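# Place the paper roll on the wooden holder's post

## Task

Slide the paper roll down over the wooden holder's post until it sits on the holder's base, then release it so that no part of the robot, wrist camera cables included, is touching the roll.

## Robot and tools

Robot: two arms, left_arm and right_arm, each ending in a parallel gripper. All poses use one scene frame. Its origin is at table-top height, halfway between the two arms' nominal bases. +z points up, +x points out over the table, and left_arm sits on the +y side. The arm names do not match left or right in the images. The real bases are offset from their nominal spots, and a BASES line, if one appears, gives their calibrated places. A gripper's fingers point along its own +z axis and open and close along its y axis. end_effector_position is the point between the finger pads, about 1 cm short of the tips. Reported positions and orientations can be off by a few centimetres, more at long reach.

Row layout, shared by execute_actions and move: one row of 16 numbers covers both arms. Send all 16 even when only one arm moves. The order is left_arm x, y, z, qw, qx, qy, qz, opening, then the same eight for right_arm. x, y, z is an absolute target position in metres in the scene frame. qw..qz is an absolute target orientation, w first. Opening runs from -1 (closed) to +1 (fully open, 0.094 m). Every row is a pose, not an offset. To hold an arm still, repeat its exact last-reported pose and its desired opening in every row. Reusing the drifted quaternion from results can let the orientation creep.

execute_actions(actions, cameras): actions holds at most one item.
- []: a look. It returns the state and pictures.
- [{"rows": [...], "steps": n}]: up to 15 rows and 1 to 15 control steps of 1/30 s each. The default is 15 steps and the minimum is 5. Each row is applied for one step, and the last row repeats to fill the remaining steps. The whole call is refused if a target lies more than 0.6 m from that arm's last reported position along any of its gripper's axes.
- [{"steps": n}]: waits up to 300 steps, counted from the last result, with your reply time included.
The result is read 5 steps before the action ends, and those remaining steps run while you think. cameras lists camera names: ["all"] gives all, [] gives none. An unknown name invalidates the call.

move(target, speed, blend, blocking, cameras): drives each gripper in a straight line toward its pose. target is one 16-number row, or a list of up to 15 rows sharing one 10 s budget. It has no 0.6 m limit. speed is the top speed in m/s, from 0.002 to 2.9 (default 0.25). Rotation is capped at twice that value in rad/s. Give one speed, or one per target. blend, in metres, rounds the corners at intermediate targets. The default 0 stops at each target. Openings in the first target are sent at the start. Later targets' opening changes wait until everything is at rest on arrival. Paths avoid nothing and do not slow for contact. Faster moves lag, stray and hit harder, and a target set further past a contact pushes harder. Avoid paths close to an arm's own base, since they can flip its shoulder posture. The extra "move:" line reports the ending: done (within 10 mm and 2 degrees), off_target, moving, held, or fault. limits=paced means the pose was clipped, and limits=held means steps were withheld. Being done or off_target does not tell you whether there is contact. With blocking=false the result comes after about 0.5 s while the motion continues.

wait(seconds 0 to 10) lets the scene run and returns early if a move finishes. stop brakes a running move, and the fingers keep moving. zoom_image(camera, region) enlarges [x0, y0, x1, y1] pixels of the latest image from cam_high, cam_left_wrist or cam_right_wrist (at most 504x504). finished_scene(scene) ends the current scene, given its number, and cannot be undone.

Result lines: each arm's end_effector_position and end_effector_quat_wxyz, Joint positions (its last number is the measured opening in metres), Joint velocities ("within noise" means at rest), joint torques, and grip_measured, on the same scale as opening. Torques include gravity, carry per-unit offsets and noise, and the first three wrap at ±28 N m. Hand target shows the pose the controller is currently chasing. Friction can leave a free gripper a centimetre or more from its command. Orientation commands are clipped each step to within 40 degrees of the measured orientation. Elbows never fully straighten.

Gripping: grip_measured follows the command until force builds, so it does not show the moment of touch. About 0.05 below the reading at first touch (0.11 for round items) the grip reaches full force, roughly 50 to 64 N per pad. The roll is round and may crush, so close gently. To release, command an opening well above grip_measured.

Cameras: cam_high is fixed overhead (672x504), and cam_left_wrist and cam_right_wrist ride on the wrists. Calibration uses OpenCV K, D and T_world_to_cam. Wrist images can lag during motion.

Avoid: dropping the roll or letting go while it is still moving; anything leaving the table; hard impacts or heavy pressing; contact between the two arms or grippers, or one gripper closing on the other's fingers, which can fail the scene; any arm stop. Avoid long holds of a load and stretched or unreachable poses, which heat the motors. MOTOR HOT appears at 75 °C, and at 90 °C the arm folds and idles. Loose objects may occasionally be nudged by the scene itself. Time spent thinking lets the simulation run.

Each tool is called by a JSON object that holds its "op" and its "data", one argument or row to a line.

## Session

{"op": "execute_actions", "data": {
  "actions": [],
  "cameras": ["all"]
}}

{"op": "zoom_image", "data": {
  "camera": "cam_high",
  "region": [100, 100, 600, 420]
}}

Scene clock: 0.00 s of 4400.00 s.
left_arm: end_effector_position=(+0.2734, +0.2698, +0.1704) grip_measured=+1.000 end_effector_quat_wxyz=(+0.613, -0.019, +0.788, +0.051) | right_arm: end_effector_position=(+0.3790, -0.1786, +0.0822) grip_measured=+1.000 end_effector_quat_wxyz=(+0.474, -0.118, +0.868, +0.090)
Joint positions: left_arm=[-0.266 0.121 0.209 -0.349 -0.344 -0.031 0.094] | right_arm=[0.363 1.627 0.664 0.398 0.046 0.081 0.094]
Joint velocities: within noise
Joint torques (N m): no reading
Motor temperatures (°C): left_arm=[23 24 21 24 22 21 23] | right_arm=[23 23 22 22 22 23 24]
Heat: left arm: 24 °C; right arm: 24 °C.
Hand target: left_arm +0.2725, +0.2703, +0.1734; +0.616, -0.020, +0.786, +0.051 | right_arm +0.3823, -0.1774, +0.0908; +0.483, -0.117, +0.863, +0.092
camera_calibration:
cam_left_wrist: T_world_to_cam=[[0.101817, -0.992512, 0.0674804, 0.224411], [-0.662345, -0.118246, -0.739809, 0.363948], [0.742248, 0.0306295, -0.669425, 0.00653824], [0, 0, 0, 1]] pos_world=[0.213357, 0.265566, 0.258486]
cam_right_wrist: T_world_to_cam=[[0.371663, -0.927238, 0.0457862, -0.31111], [-0.803107, -0.345865, -0.485178, 0.306245], [0.465711, 0.143551, -0.873216, 0.0248398], [0, 0, 0, 1]] pos_world=[0.350007, -0.186119, 0.184518]

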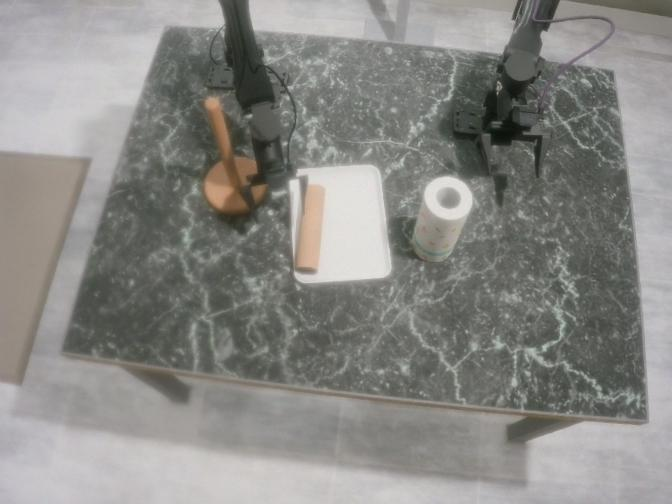

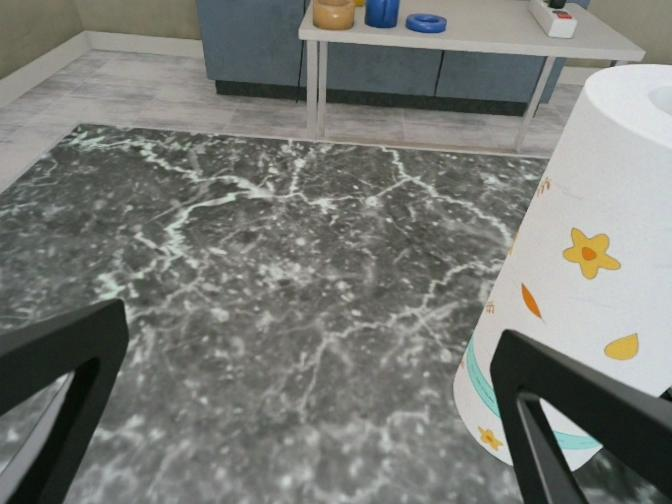

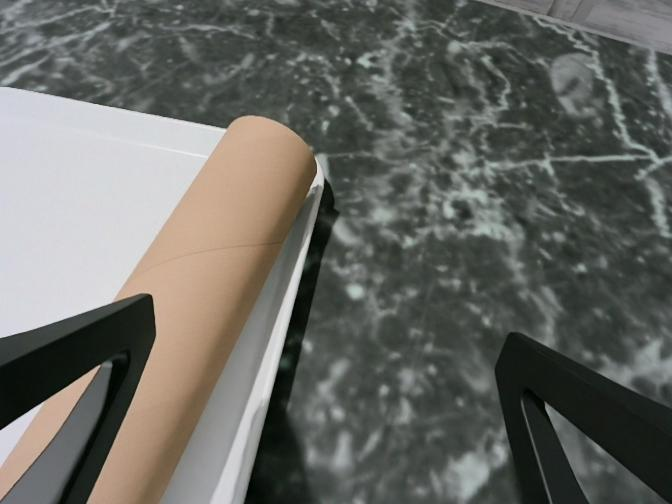

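Scaled by 1.008 from the camera's 672x504 image, which has a finer 960x720 frame.

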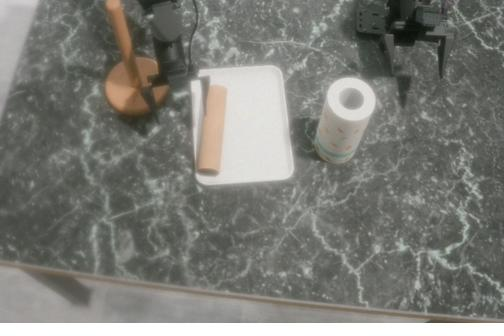

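{"op": "move", "data": {
  "target": [
    [0.238, 0.456, 0.175, 0.5586, -0.2874, 0.7340, 0.2576, 1.0, 0.345, -0.13, 0.20, 0.63662, -0.30775, 0.63662, 0.30775, 1.0],
    [0.238, 0.456, 0.175, 0.5586, -0.2874, 0.7340, 0.2576, 1.0, 0.2945, 0.0455, 0.150, 0.63662, -0.30775, 0.63662, 0.30775, 1.0]
  ],
  "speed": [0.5, 0.4],
  "blend": [0.04, 0],
  "cameras": ["cam_high", "cam_right_wrist"]
}}

{"op": "zoom_image", "data": {
  "camera": "cam_high",
  "region": [180, 80, 280, 220]
}}

Scene clock: 7.13 s of 4400.00 s.
left_arm: end_effector_position=(+0.2378, +0.4544, +0.1694) grip_measured=+1.000 end_effector_quat_wxyz=(+0.555, -0.291, +0.737, +0.253) | right_arm: end_effector_position=(+0.2879, +0.0418, +0.1450) grip_measured=+1.000 end_effector_quat_wxyz=(+0.626, -0.318, +0.642, +0.308)
Joint positions: left_arm=[0.651 0.448 0.209 -0.022 -0.129 0.016 0.094] | right_arm=[0.827 1.914 0.65 1.237 -0.076 -0.004 0.094]
Joint velocities: within noise
Joint torques (N m): left_arm=[0.47 0.88 8.46 2.25 0 0.08] | right_arm=[0.02 -7.3 7.65 2.1 0.17 0.08]
Motor temperatures (°C): left_arm=[23 24 22 27 22 21 23] | right_arm=[23 24 23 24 22 23 24]
Heat: left arm: 27 °C; right arm: 24 °C.
Hand target: left_arm +0.2379, +0.4559, +0.1749; +0.559, -0.288, +0.734, +0.258 | right_arm +0.2942, +0.0452, +0.1501; +0.636, -0.308, +0.637, +0.308
Off the commanded pose: left_arm 0.006 m, 1 deg | right_arm 0.009 m, 2 deg.
Kept back: nothing.
move: done
camera_calibration:
cam_right_wrist: T_world_to_cam=[[0.804348, -0.58117, 0.123551, -0.226035], [-0.208279, -0.470545, -0.857442, 0.227729], [0.556456, 0.663949, -0.499528, -0.0115854], [0, 0, 0, 1]] pos_world=[0.235689, -0.016516, 0.217404]
Images, in order (width x height): cam_high 672x504, cam_right_wrist 672x504.

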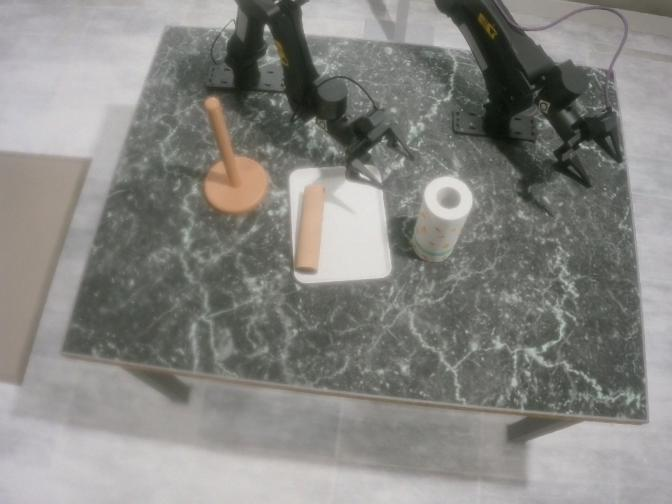

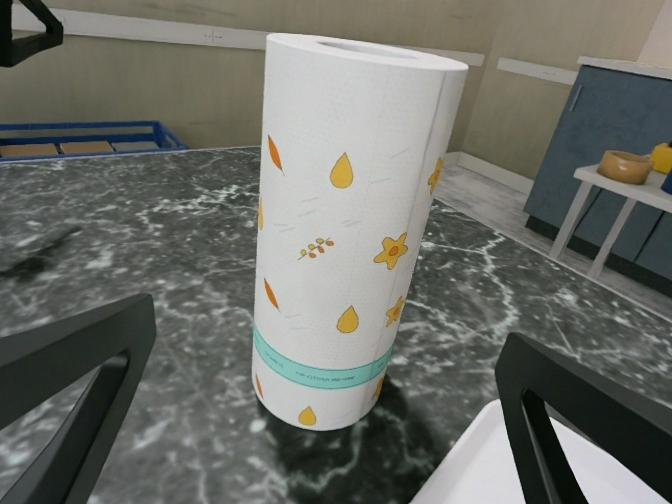

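Scaled by 3.600 from the camera's 672x504 image, which has a finer 960x720 frame.

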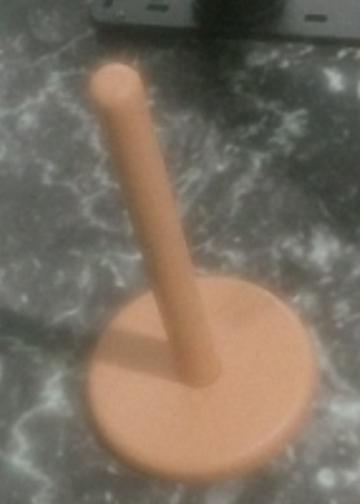

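{"op": "move", "data": {
  "target": [0.238, 0.456, 0.175, 0.5586, -0.2874, 0.7340, 0.2576, 1.0, 0.3325, 0.0893, 0.150, 0.63662, -0.30775, 0.63662, 0.30775, 1.0],
  "speed": 0.3,
  "cameras": ["cam_right_wrist"]
}}

Scene clock: 10.80 s of 4400.00 s.
left_arm: end_effector_position=(+0.2378, +0.4544, +0.1696) grip_measured=+1.000 end_effector_quat_wxyz=(+0.555, -0.291, +0.737, +0.252) | right_arm: end_effector_position=(+0.3273, +0.0844, +0.1542) grip_measured=+1.000 end_effector_quat_wxyz=(+0.637, -0.312, +0.633, +0.310)
Joint positions: left_arm=[0.651 0.448 0.209 -0.022 -0.129 0.016 0.094] | right_arm=[0.827 2.056 0.905 1.157 -0.071 -0.004 0.094]
Joint velocities: within noise
Joint torques (N m): left_arm=[0.54 0.87 8.55 2.26 -0.01 0.1] | right_arm=[0.34 -8.95 8.4 1.76 0.16 0.06]
Motor temperatures (°C): left_arm=[23 24 22 27 22 21 23] | right_arm=[23 24 23 25 22 23 24]
Heat: left arm: 27 °C; right arm: 25 °C.
Hand target: left_arm +0.2379, +0.4559, +0.1750; +0.559, -0.288, +0.734, +0.258 | right_arm +0.3322, +0.0890, +0.1500; +0.637, -0.308, +0.637, +0.308
Off the commanded pose: left_arm 0.006 m, 1 deg | right_arm 0.008 m, 1 deg.
Kept back: nothing.
move: done
camera_calibration:
cam_right_wrist: T_world_to_cam=[[0.798487, -0.588505, 0.126812, -0.232137], [-0.191789, -0.448346, -0.873042, 0.258944], [0.570645, 0.672792, -0.470867, -0.0670334], [0, 0, 0, 1]] pos_world=[0.273273, 0.024582, 0.223943]
Images, in order (width x height): cam_right_wrist 672x504.

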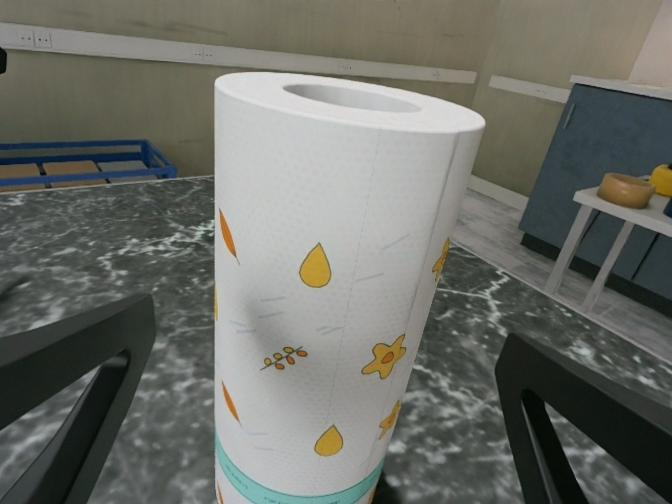

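{"op": "move", "data": {
  "target": [
    [0.238, 0.456, 0.175, 0.5586, -0.2874, 0.7340, 0.2576, 1.0, 0.3698, 0.1390, 0.150, 0.63662, -0.30775, 0.63662, 0.30775, 1.0],
    [0.238, 0.456, 0.175, 0.5586, -0.2874, 0.7340, 0.2576, 1.0, 0.3698, 0.1390, 0.150, 0.63662, -0.30775, 0.63662, 0.30775, 0.6]
  ],
  "speed": [0.15, 0.15],
  "cameras": ["cam_right_wrist"]
}}

Scene clock: 15.20 s of 4400.00 s.
left_arm: end_effector_position=(+0.2378, +0.4544, +0.1696) grip_measured=+1.000 end_effector_quat_wxyz=(+0.555, -0.291, +0.737, +0.253) | right_arm: end_effector_position=(+0.3667, +0.1321, +0.1560) grip_measured=+0.642 end_effector_quat_wxyz=(+0.638, -0.310, +0.633, +0.309)
Joint positions: left_arm=[0.651 0.448 0.209 -0.022 -0.129 0.017 0.094] | right_arm=[0.835 2.214 1.205 1.015 -0.059 -0.004 0.077]
Joint velocities: within noise
Joint torques (N m): left_arm=[0.43 0.85 8.49 2.25 0 0.1] | right_arm=[0.64 -10.71 9.28 1.76 0.15 0.08]
Motor temperatures (°C): left_arm=[23 24 22 28 22 21 23] | right_arm=[23 24 23 25 22 23 24]
Heat: left arm: 28 °C; right arm: 25 °C.
Hand target: left_arm +0.2379, +0.4559, +0.1750; +0.559, -0.288, +0.734, +0.258 | right_arm +0.3695, +0.1385, +0.1499; +0.637, -0.308, +0.637, +0.308
Off the commanded pose: left_arm 0.006 m, 1 deg | right_arm 0.010 m, 1 deg.
Kept back: nothing.
move: done
camera_calibration:
cam_right_wrist: T_world_to_cam=[[0.795707, -0.592248, 0.126854, -0.234186], [-0.193406, -0.446925, -0.873414, 0.289931], [0.573972, 0.670448, -0.470166, -0.121863], [0, 0, 0, 1]] pos_world=[0.312364, 0.0725839, 0.225641]
Images, in order (width x height): cam_right_wrist 672x504.

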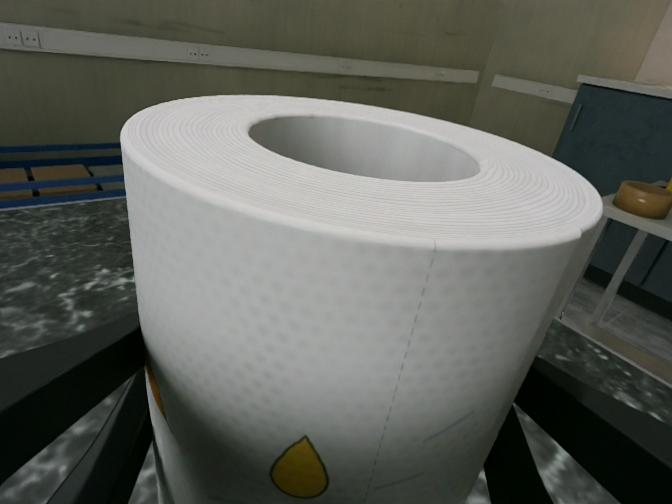

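{"op": "move", "data": {
  "target": [
    [0.238, 0.456, 0.175, 0.5586, -0.2874, 0.7340, 0.2576, 1.0, 0.362, 0.117, 0.27, 0.65328, -0.27060, 0.65328, 0.27060, 0.6],
    [0.238, 0.456, 0.175, 0.5586, -0.2874, 0.7340, 0.2576, 1.0, 0.30, -0.17, 0.485, 0.7071, 0.0, 0.7071, 0.0, 0.6],
    [0.238, 0.456, 0.175, 0.5586, -0.2874, 0.7340, 0.2576, 1.0, 0.2735, -0.294, 0.485, 0.68610, 0.17106, 0.68610, -0.17106, 0.6]
  ],
  "speed": [0.4, 0.5, 0.3],
  "blend": [0.05, 0.04, 0],
  "cameras": ["cam_high"]
}}

{"op": "zoom_image", "data": {
  "camera": "cam_high",
  "region": [170, 70, 270, 170]
}}

{"op": "zoom_image", "data": {
  "camera": "cam_high",
  "region": [140, 0, 240, 100]
}}

Scene clock: 18.80 s of 4400.00 s.
left_arm: end_effector_position=(+0.2379, +0.4544, +0.1696) grip_measured=+1.000 end_effector_quat_wxyz=(+0.555, -0.291, +0.737, +0.252) | right_arm: end_effector_position=(+0.2807, -0.2837, +0.4767) grip_measured=+0.642 end_effector_quat_wxyz=(+0.681, +0.152, +0.695, -0.174)
Joint positions: left_arm=[0.651 0.448 0.209 -0.022 -0.129 0.017 0.094] | right_arm=[0.692 1.123 1.397 -0.302 1.171 -0.008 0.077]
Joint velocities: within noise
Joint torques (N m): left_arm=[0.49 0.9 8.47 2.28 -0.01 0.09] | right_arm=[-0.62 -4.51 7.41 1.39 0.17 0.1]
Motor temperatures (°C): left_arm=[23 24 22 28 22 21 23] | right_arm=[23 25 24 26 22 23 24]
Heat: left arm: 28 °C; right arm: 26 °C.
Hand target: left_arm +0.2379, +0.4559, +0.1750; +0.559, -0.287, +0.734, +0.258 | right_arm +0.2735, -0.2938, +0.4848; +0.686, +0.171, +0.686, -0.171
Off the commanded pose: left_arm 0.006 m, 1 deg | right_arm 0.015 m, 2 deg.
Kept back: nothing.
move: off_target (right_arm)
Images, in order (width x height): cam_high 672x504.

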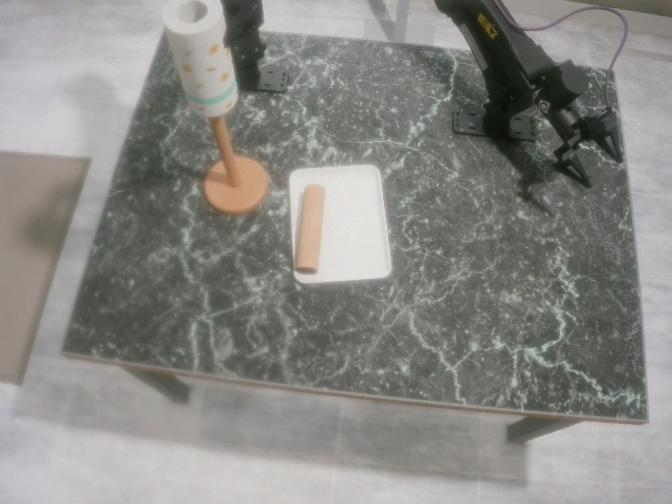

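Scaled by 5.040 from the camera's 672x504 image, which has a finer 960x720 frame.

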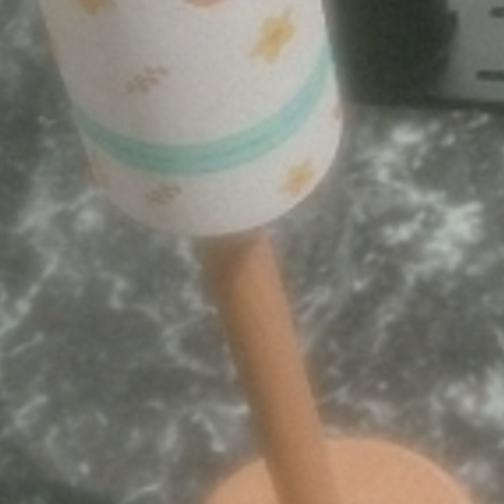

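Scaled by 5.040 from the camera's 672x504 image, which has a finer 960x720 frame.

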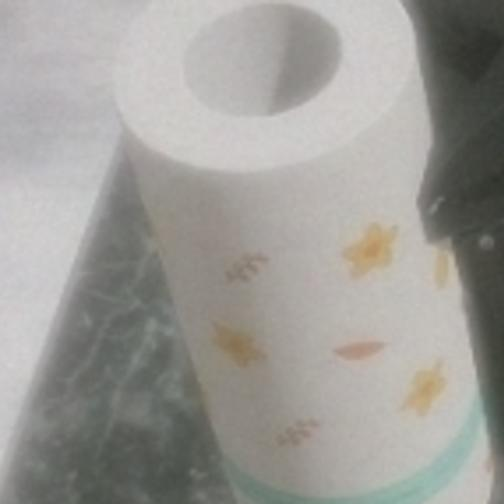

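{"op": "move", "data": {
  "target": [
    [0.238, 0.456, 0.175, 0.5586, -0.2874, 0.7340, 0.2576, 1.0, 0.2648, -0.3065, 0.486, 0.6931, 0.18593, 0.67868, -0.15609, 0.6],
    [0.238, 0.456, 0.175, 0.5586, -0.2874, 0.7340, 0.2576, 1.0, 0.2648, -0.3065, 0.425, 0.6931, 0.18593, 0.67868, -0.15609, 0.6]
  ],
  "speed": [0.1, 0.1],
  "cameras": ["cam_high"]
}}

{"op": "zoom_image", "data": {
  "camera": "cam_high",
  "region": [150, 20, 270, 170]
}}

Scene clock: 24.40 s of 4400.00 s.
left_arm: end_effector_position=(+0.2379, +0.4544, +0.1696) grip_measured=+1.000 end_effector_quat_wxyz=(+0.555, -0.291, +0.737, +0.252) | right_arm: end_effector_position=(+0.2682, -0.3022, +0.4205) grip_measured=+0.642 end_effector_quat_wxyz=(+0.685, +0.177, +0.687, -0.166)
Joint positions: left_arm=[0.651 0.448 0.209 -0.022 -0.129 0.017 0.094] | right_arm=[0.668 0.971 1.081 -0.129 1.171 0.033 0.077]
Joint velocities: within noise
Joint torques (N m): left_arm=[0.53 0.92 8.5 2.27 -0.01 0.09] | right_arm=[-0.5 -3.82 5.97 1.7 -0.09 0.01]
Motor temperatures (°C): left_arm=[23 24 23 29 22 21 23] | right_arm=[23 24 24 26 22 23 25]
Heat: left arm: 29 °C; right arm: 26 °C.
Hand target: left_arm +0.2379, +0.4559, +0.1750; +0.559, -0.287, +0.734, +0.258 | right_arm +0.2647, -0.3065, +0.4249; +0.693, +0.186, +0.679, -0.156
Off the commanded pose: left_arm 0.006 m, 1 deg | right_arm 0.007 m, 2 deg.
Kept back: nothing.
move: done
Images, in order (width x height): cam_high 672x504.

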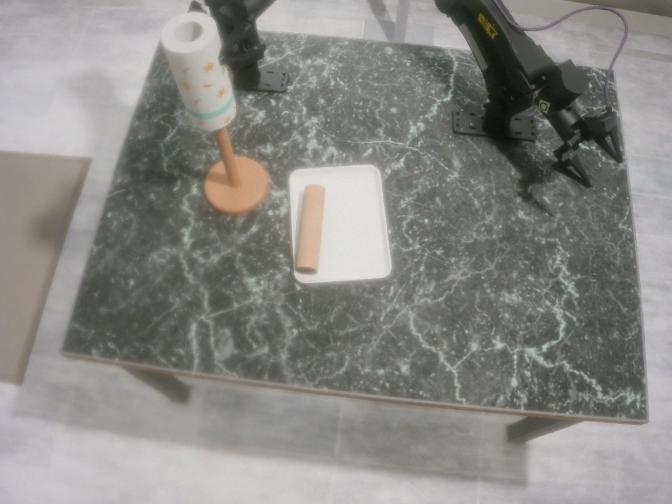

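Scaled by 3.360 from the camera's 672x504 image, which has a finer 960x720 frame.

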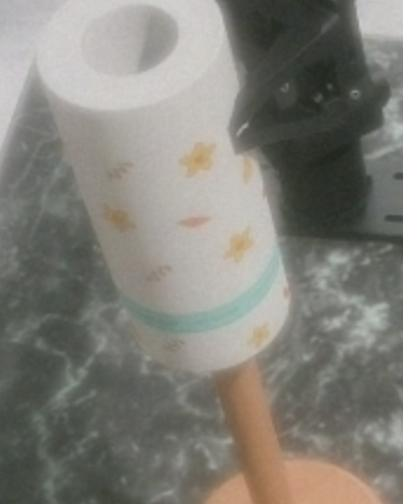

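{"op": "move", "data": {
  "target": [0.238, 0.456, 0.175, 0.5586, -0.2874, 0.7340, 0.2576, 1.0, 0.2725, -0.2980, 0.303, 0.68921, 0.18021, 0.68285, -0.16187, 0.6],
  "speed": 0.14,
  "cameras": ["cam_high"]
}}

{"op": "zoom_image", "data": {
  "camera": "cam_high",
  "region": [160, 50, 290, 220]
}}

Scene clock: 26.70 s of 4400.00 s.
left_arm: end_effector_position=(+0.2379, +0.4544, +0.1696) grip_measured=+1.000 end_effector_quat_wxyz=(+0.555, -0.291, +0.737, +0.252) | right_arm: end_effector_position=(+0.2732, -0.2981, +0.3026) grip_measured=+0.642 end_effector_quat_wxyz=(+0.684, +0.177, +0.688, -0.166)
Joint positions: left_arm=[0.651 0.448 0.209 -0.022 -0.129 0.017 0.094] | right_arm=[0.668 0.935 0.594 0.32 1.171 0.033 0.077]
Joint velocities: within noise
Joint torques (N m): left_arm=[0.51 0.83 8.57 2.24 -0.02 0.09] | right_arm=[0.21 -2.1 6.27 1.72 0.03 -0.01]
Motor temperatures (°C): left_arm=[23 24 23 29 22 21 23] | right_arm=[23 24 24 26 22 23 25]
Heat: left arm: 29 °C; right arm: 26 °C.
Hand target: left_arm +0.2379, +0.4559, +0.1750; +0.559, -0.287, +0.734, +0.258 | right_arm +0.2725, -0.2980, +0.3030; +0.689, +0.180, +0.683, -0.162
Off the commanded pose: left_arm 0.006 m, 1 deg | right_arm 0.001 m, 1 deg.
Kept back: nothing.
move: done
Images, in order (width x height): cam_high 672x504.

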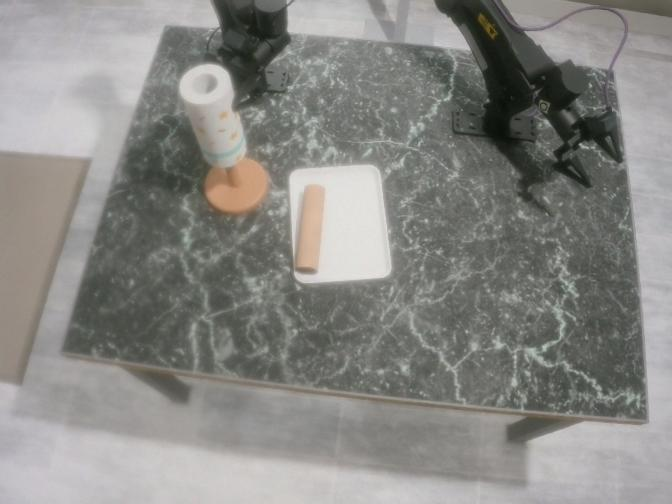

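Scaled by 2.965 from the camera's 672x504 image, which has a finer 960x720 frame.

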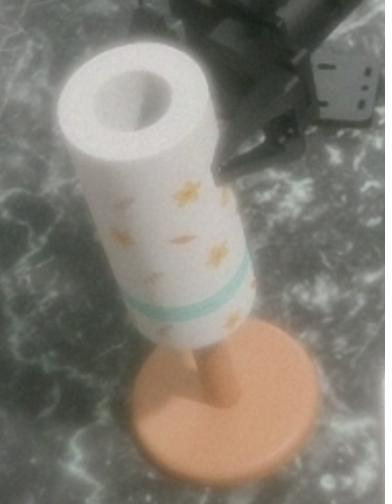

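{"op": "move", "data": {
  "target": [
    [0.238, 0.456, 0.175, 0.5586, -0.2874, 0.7340, 0.2576, 1.0, 0.2752, -0.2950, 0.205, 0.68921, 0.18021, 0.68285, -0.16187, 0.6],
    [0.238, 0.456, 0.175, 0.5586, -0.2874, 0.7340, 0.2576, 1.0, 0.2752, -0.2950, 0.178, 0.68921, 0.18021, 0.68285, -0.16187, 0.6]
  ],
  "speed": [0.14, 0.06],
  "cameras": ["cam_high"]
}}

{"op": "zoom_image", "data": {
  "camera": "cam_high",
  "region": [170, 80, 290, 230]
}}

Scene clock: 29.53 s of 4400.00 s.
left_arm: end_effector_position=(+0.2379, +0.4544, +0.1696) grip_measured=+1.000 end_effector_quat_wxyz=(+0.555, -0.291, +0.737, +0.252) | right_arm: end_effector_position=(+0.2770, -0.2950, +0.1787) grip_measured=+0.642 end_effector_quat_wxyz=(+0.686, +0.179, +0.686, -0.164)
Joint positions: left_arm=[0.651 0.448 0.209 -0.022 -0.129 0.017 0.094] | right_arm=[0.668 1.338 0.215 1.11 1.171 0.034 0.077]
Joint velocities: within noise
Joint torques (N m): left_arm=[0.51 0.91 8.44 2.28 0.01 0.11] | right_arm=[0.43 -2.73 4.37 1.7 0.07 -0.02]
Motor temperatures (°C): left_arm=[23 24 23 29 22 21 23] | right_arm=[23 24 24 26 22 23 25]
Heat: left arm: 29 °C; right arm: 26 °C.
Hand target: left_arm +0.2379, +0.4559, +0.1750; +0.559, -0.287, +0.734, +0.258 | right_arm +0.2752, -0.2950, +0.1781; +0.689, +0.180, +0.683, -0.162
Off the commanded pose: left_arm 0.006 m, 1 deg | right_arm 0.002 m, 1 deg.
Kept back: nothing.
move: done
Images, in order (width x height): cam_high 672x504.

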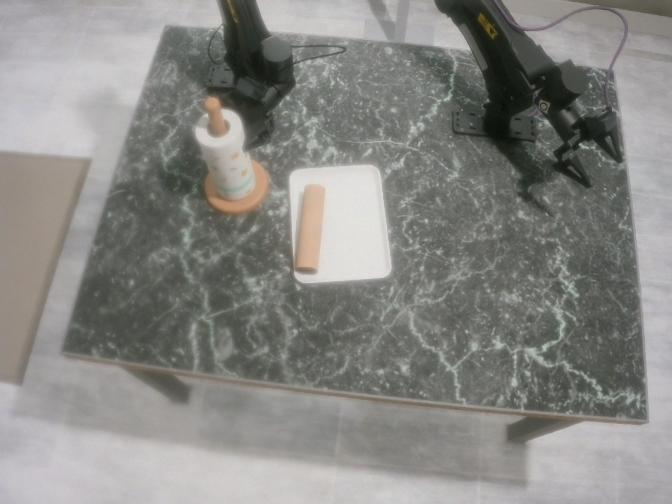

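Scaled by 3.360 from the camera's 672x504 image, which has a finer 960x720 frame.

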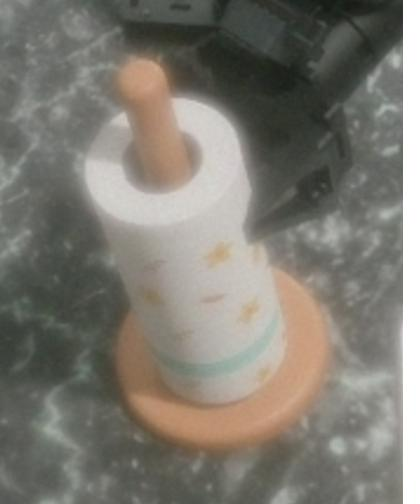

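{"op": "move", "data": {
  "target": [
    [0.238, 0.456, 0.175, 0.5586, -0.2874, 0.7340, 0.2576, 1.0, 0.2748, -0.2950, 0.169, 0.68921, 0.18021, 0.68285, -0.16187, 0.6],
    [0.238, 0.456, 0.175, 0.5586, -0.2874, 0.7340, 0.2576, 1.0, 0.2748, -0.2950, 0.169, 0.68921, 0.18021, 0.68285, -0.16187, 1.0],
    [0.238, 0.456, 0.175, 0.5586, -0.2874, 0.7340, 0.2576, 1.0, 0.2285, -0.2690, 0.174, 0.69642, 0.15, 0.68926, -0.13194, 1.0]
  ],
  "speed": [0.05, 0.1, 0.12],
  "cameras": ["cam_high", "cam_right_wrist"]
}}

{"op": "zoom_image", "data": {
  "camera": "cam_high",
  "region": [170, 80, 320, 230]
}}

Scene clock: 34.03 s of 4400.00 s.
left_arm: end_effector_position=(+0.2379, +0.4544, +0.1696) grip_measured=+1.000 end_effector_quat_wxyz=(+0.555, -0.291, +0.737, +0.252) | right_arm: end_effector_position=(+0.2321, -0.2660, +0.1753) grip_measured=+0.998 end_effector_quat_wxyz=(+0.699, +0.151, +0.688, -0.127)
Joint positions: left_arm=[0.651 0.448 0.209 -0.022 -0.129 0.017 0.094] | right_arm=[0.937 1.257 0.108 1.19 1.346 -0.004 0.094]
Joint velocities: within noise
Joint torques (N m): left_arm=[0.43 0.88 8.5 2.26 -0.01 0.1] | right_arm=[0.58 -4.36 4.18 1.13 0.11 0.02]
Motor temperatures (°C): left_arm=[23 24 23 29 22 21 23] | right_arm=[23 24 23 27 22 23 25]
Heat: left arm: 29 °C; right arm: 27 °C.
Hand target: left_arm +0.2379, +0.4559, +0.1750; +0.559, -0.287, +0.734, +0.258 | right_arm +0.2287, -0.2690, +0.1739; +0.697, +0.150, +0.689, -0.132
Off the commanded pose: left_arm 0.006 m, 1 deg | right_arm 0.005 m, 1 deg.
Kept back: nothing.
move: done
camera_calibration:
cam_right_wrist: T_world_to_cam=[[-0.361426, -0.928338, 0.0869426, -0.179143], [-0.466279, 0.0992073, -0.879057, 0.312535], [0.807437, -0.358254, -0.468721, -0.0966766], [0, 0, 0, 1]] pos_world=[0.159042, -0.231946, 0.244997]
Images, in order (width x height): cam_high 672x504, cam_right_wrist 672x504.

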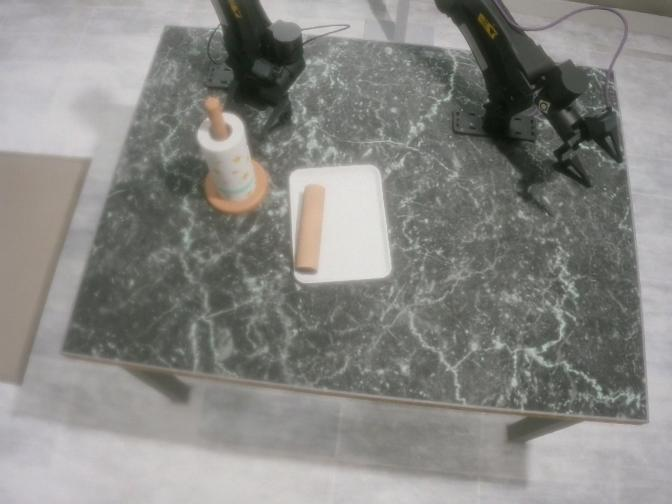

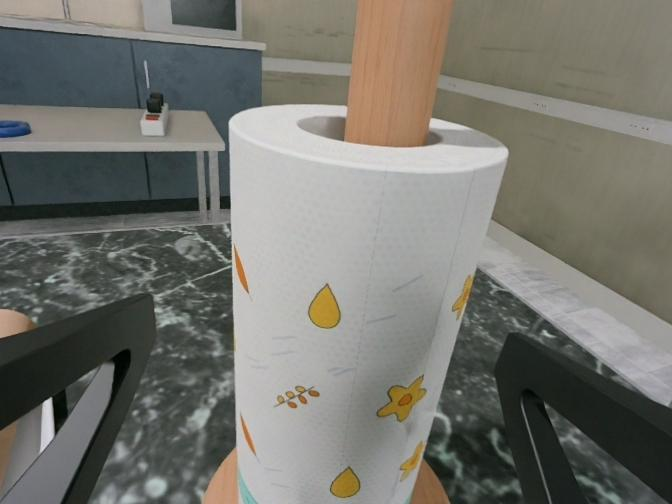

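Scaled by 3.360 from the camera's 672x504 image, which has a finer 960x720 frame.

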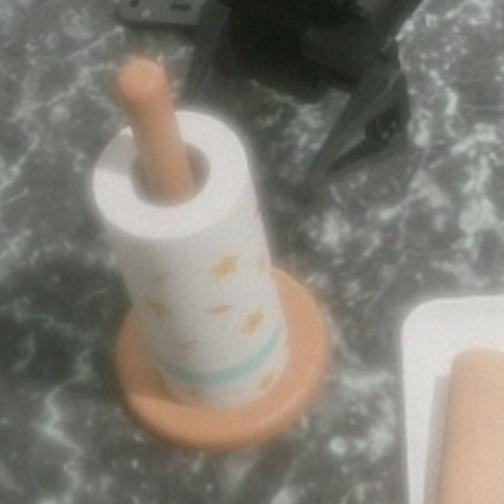

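{"op": "finished_scene", "data": {
  "scene": 2
}}

The scene is finished: the task was done.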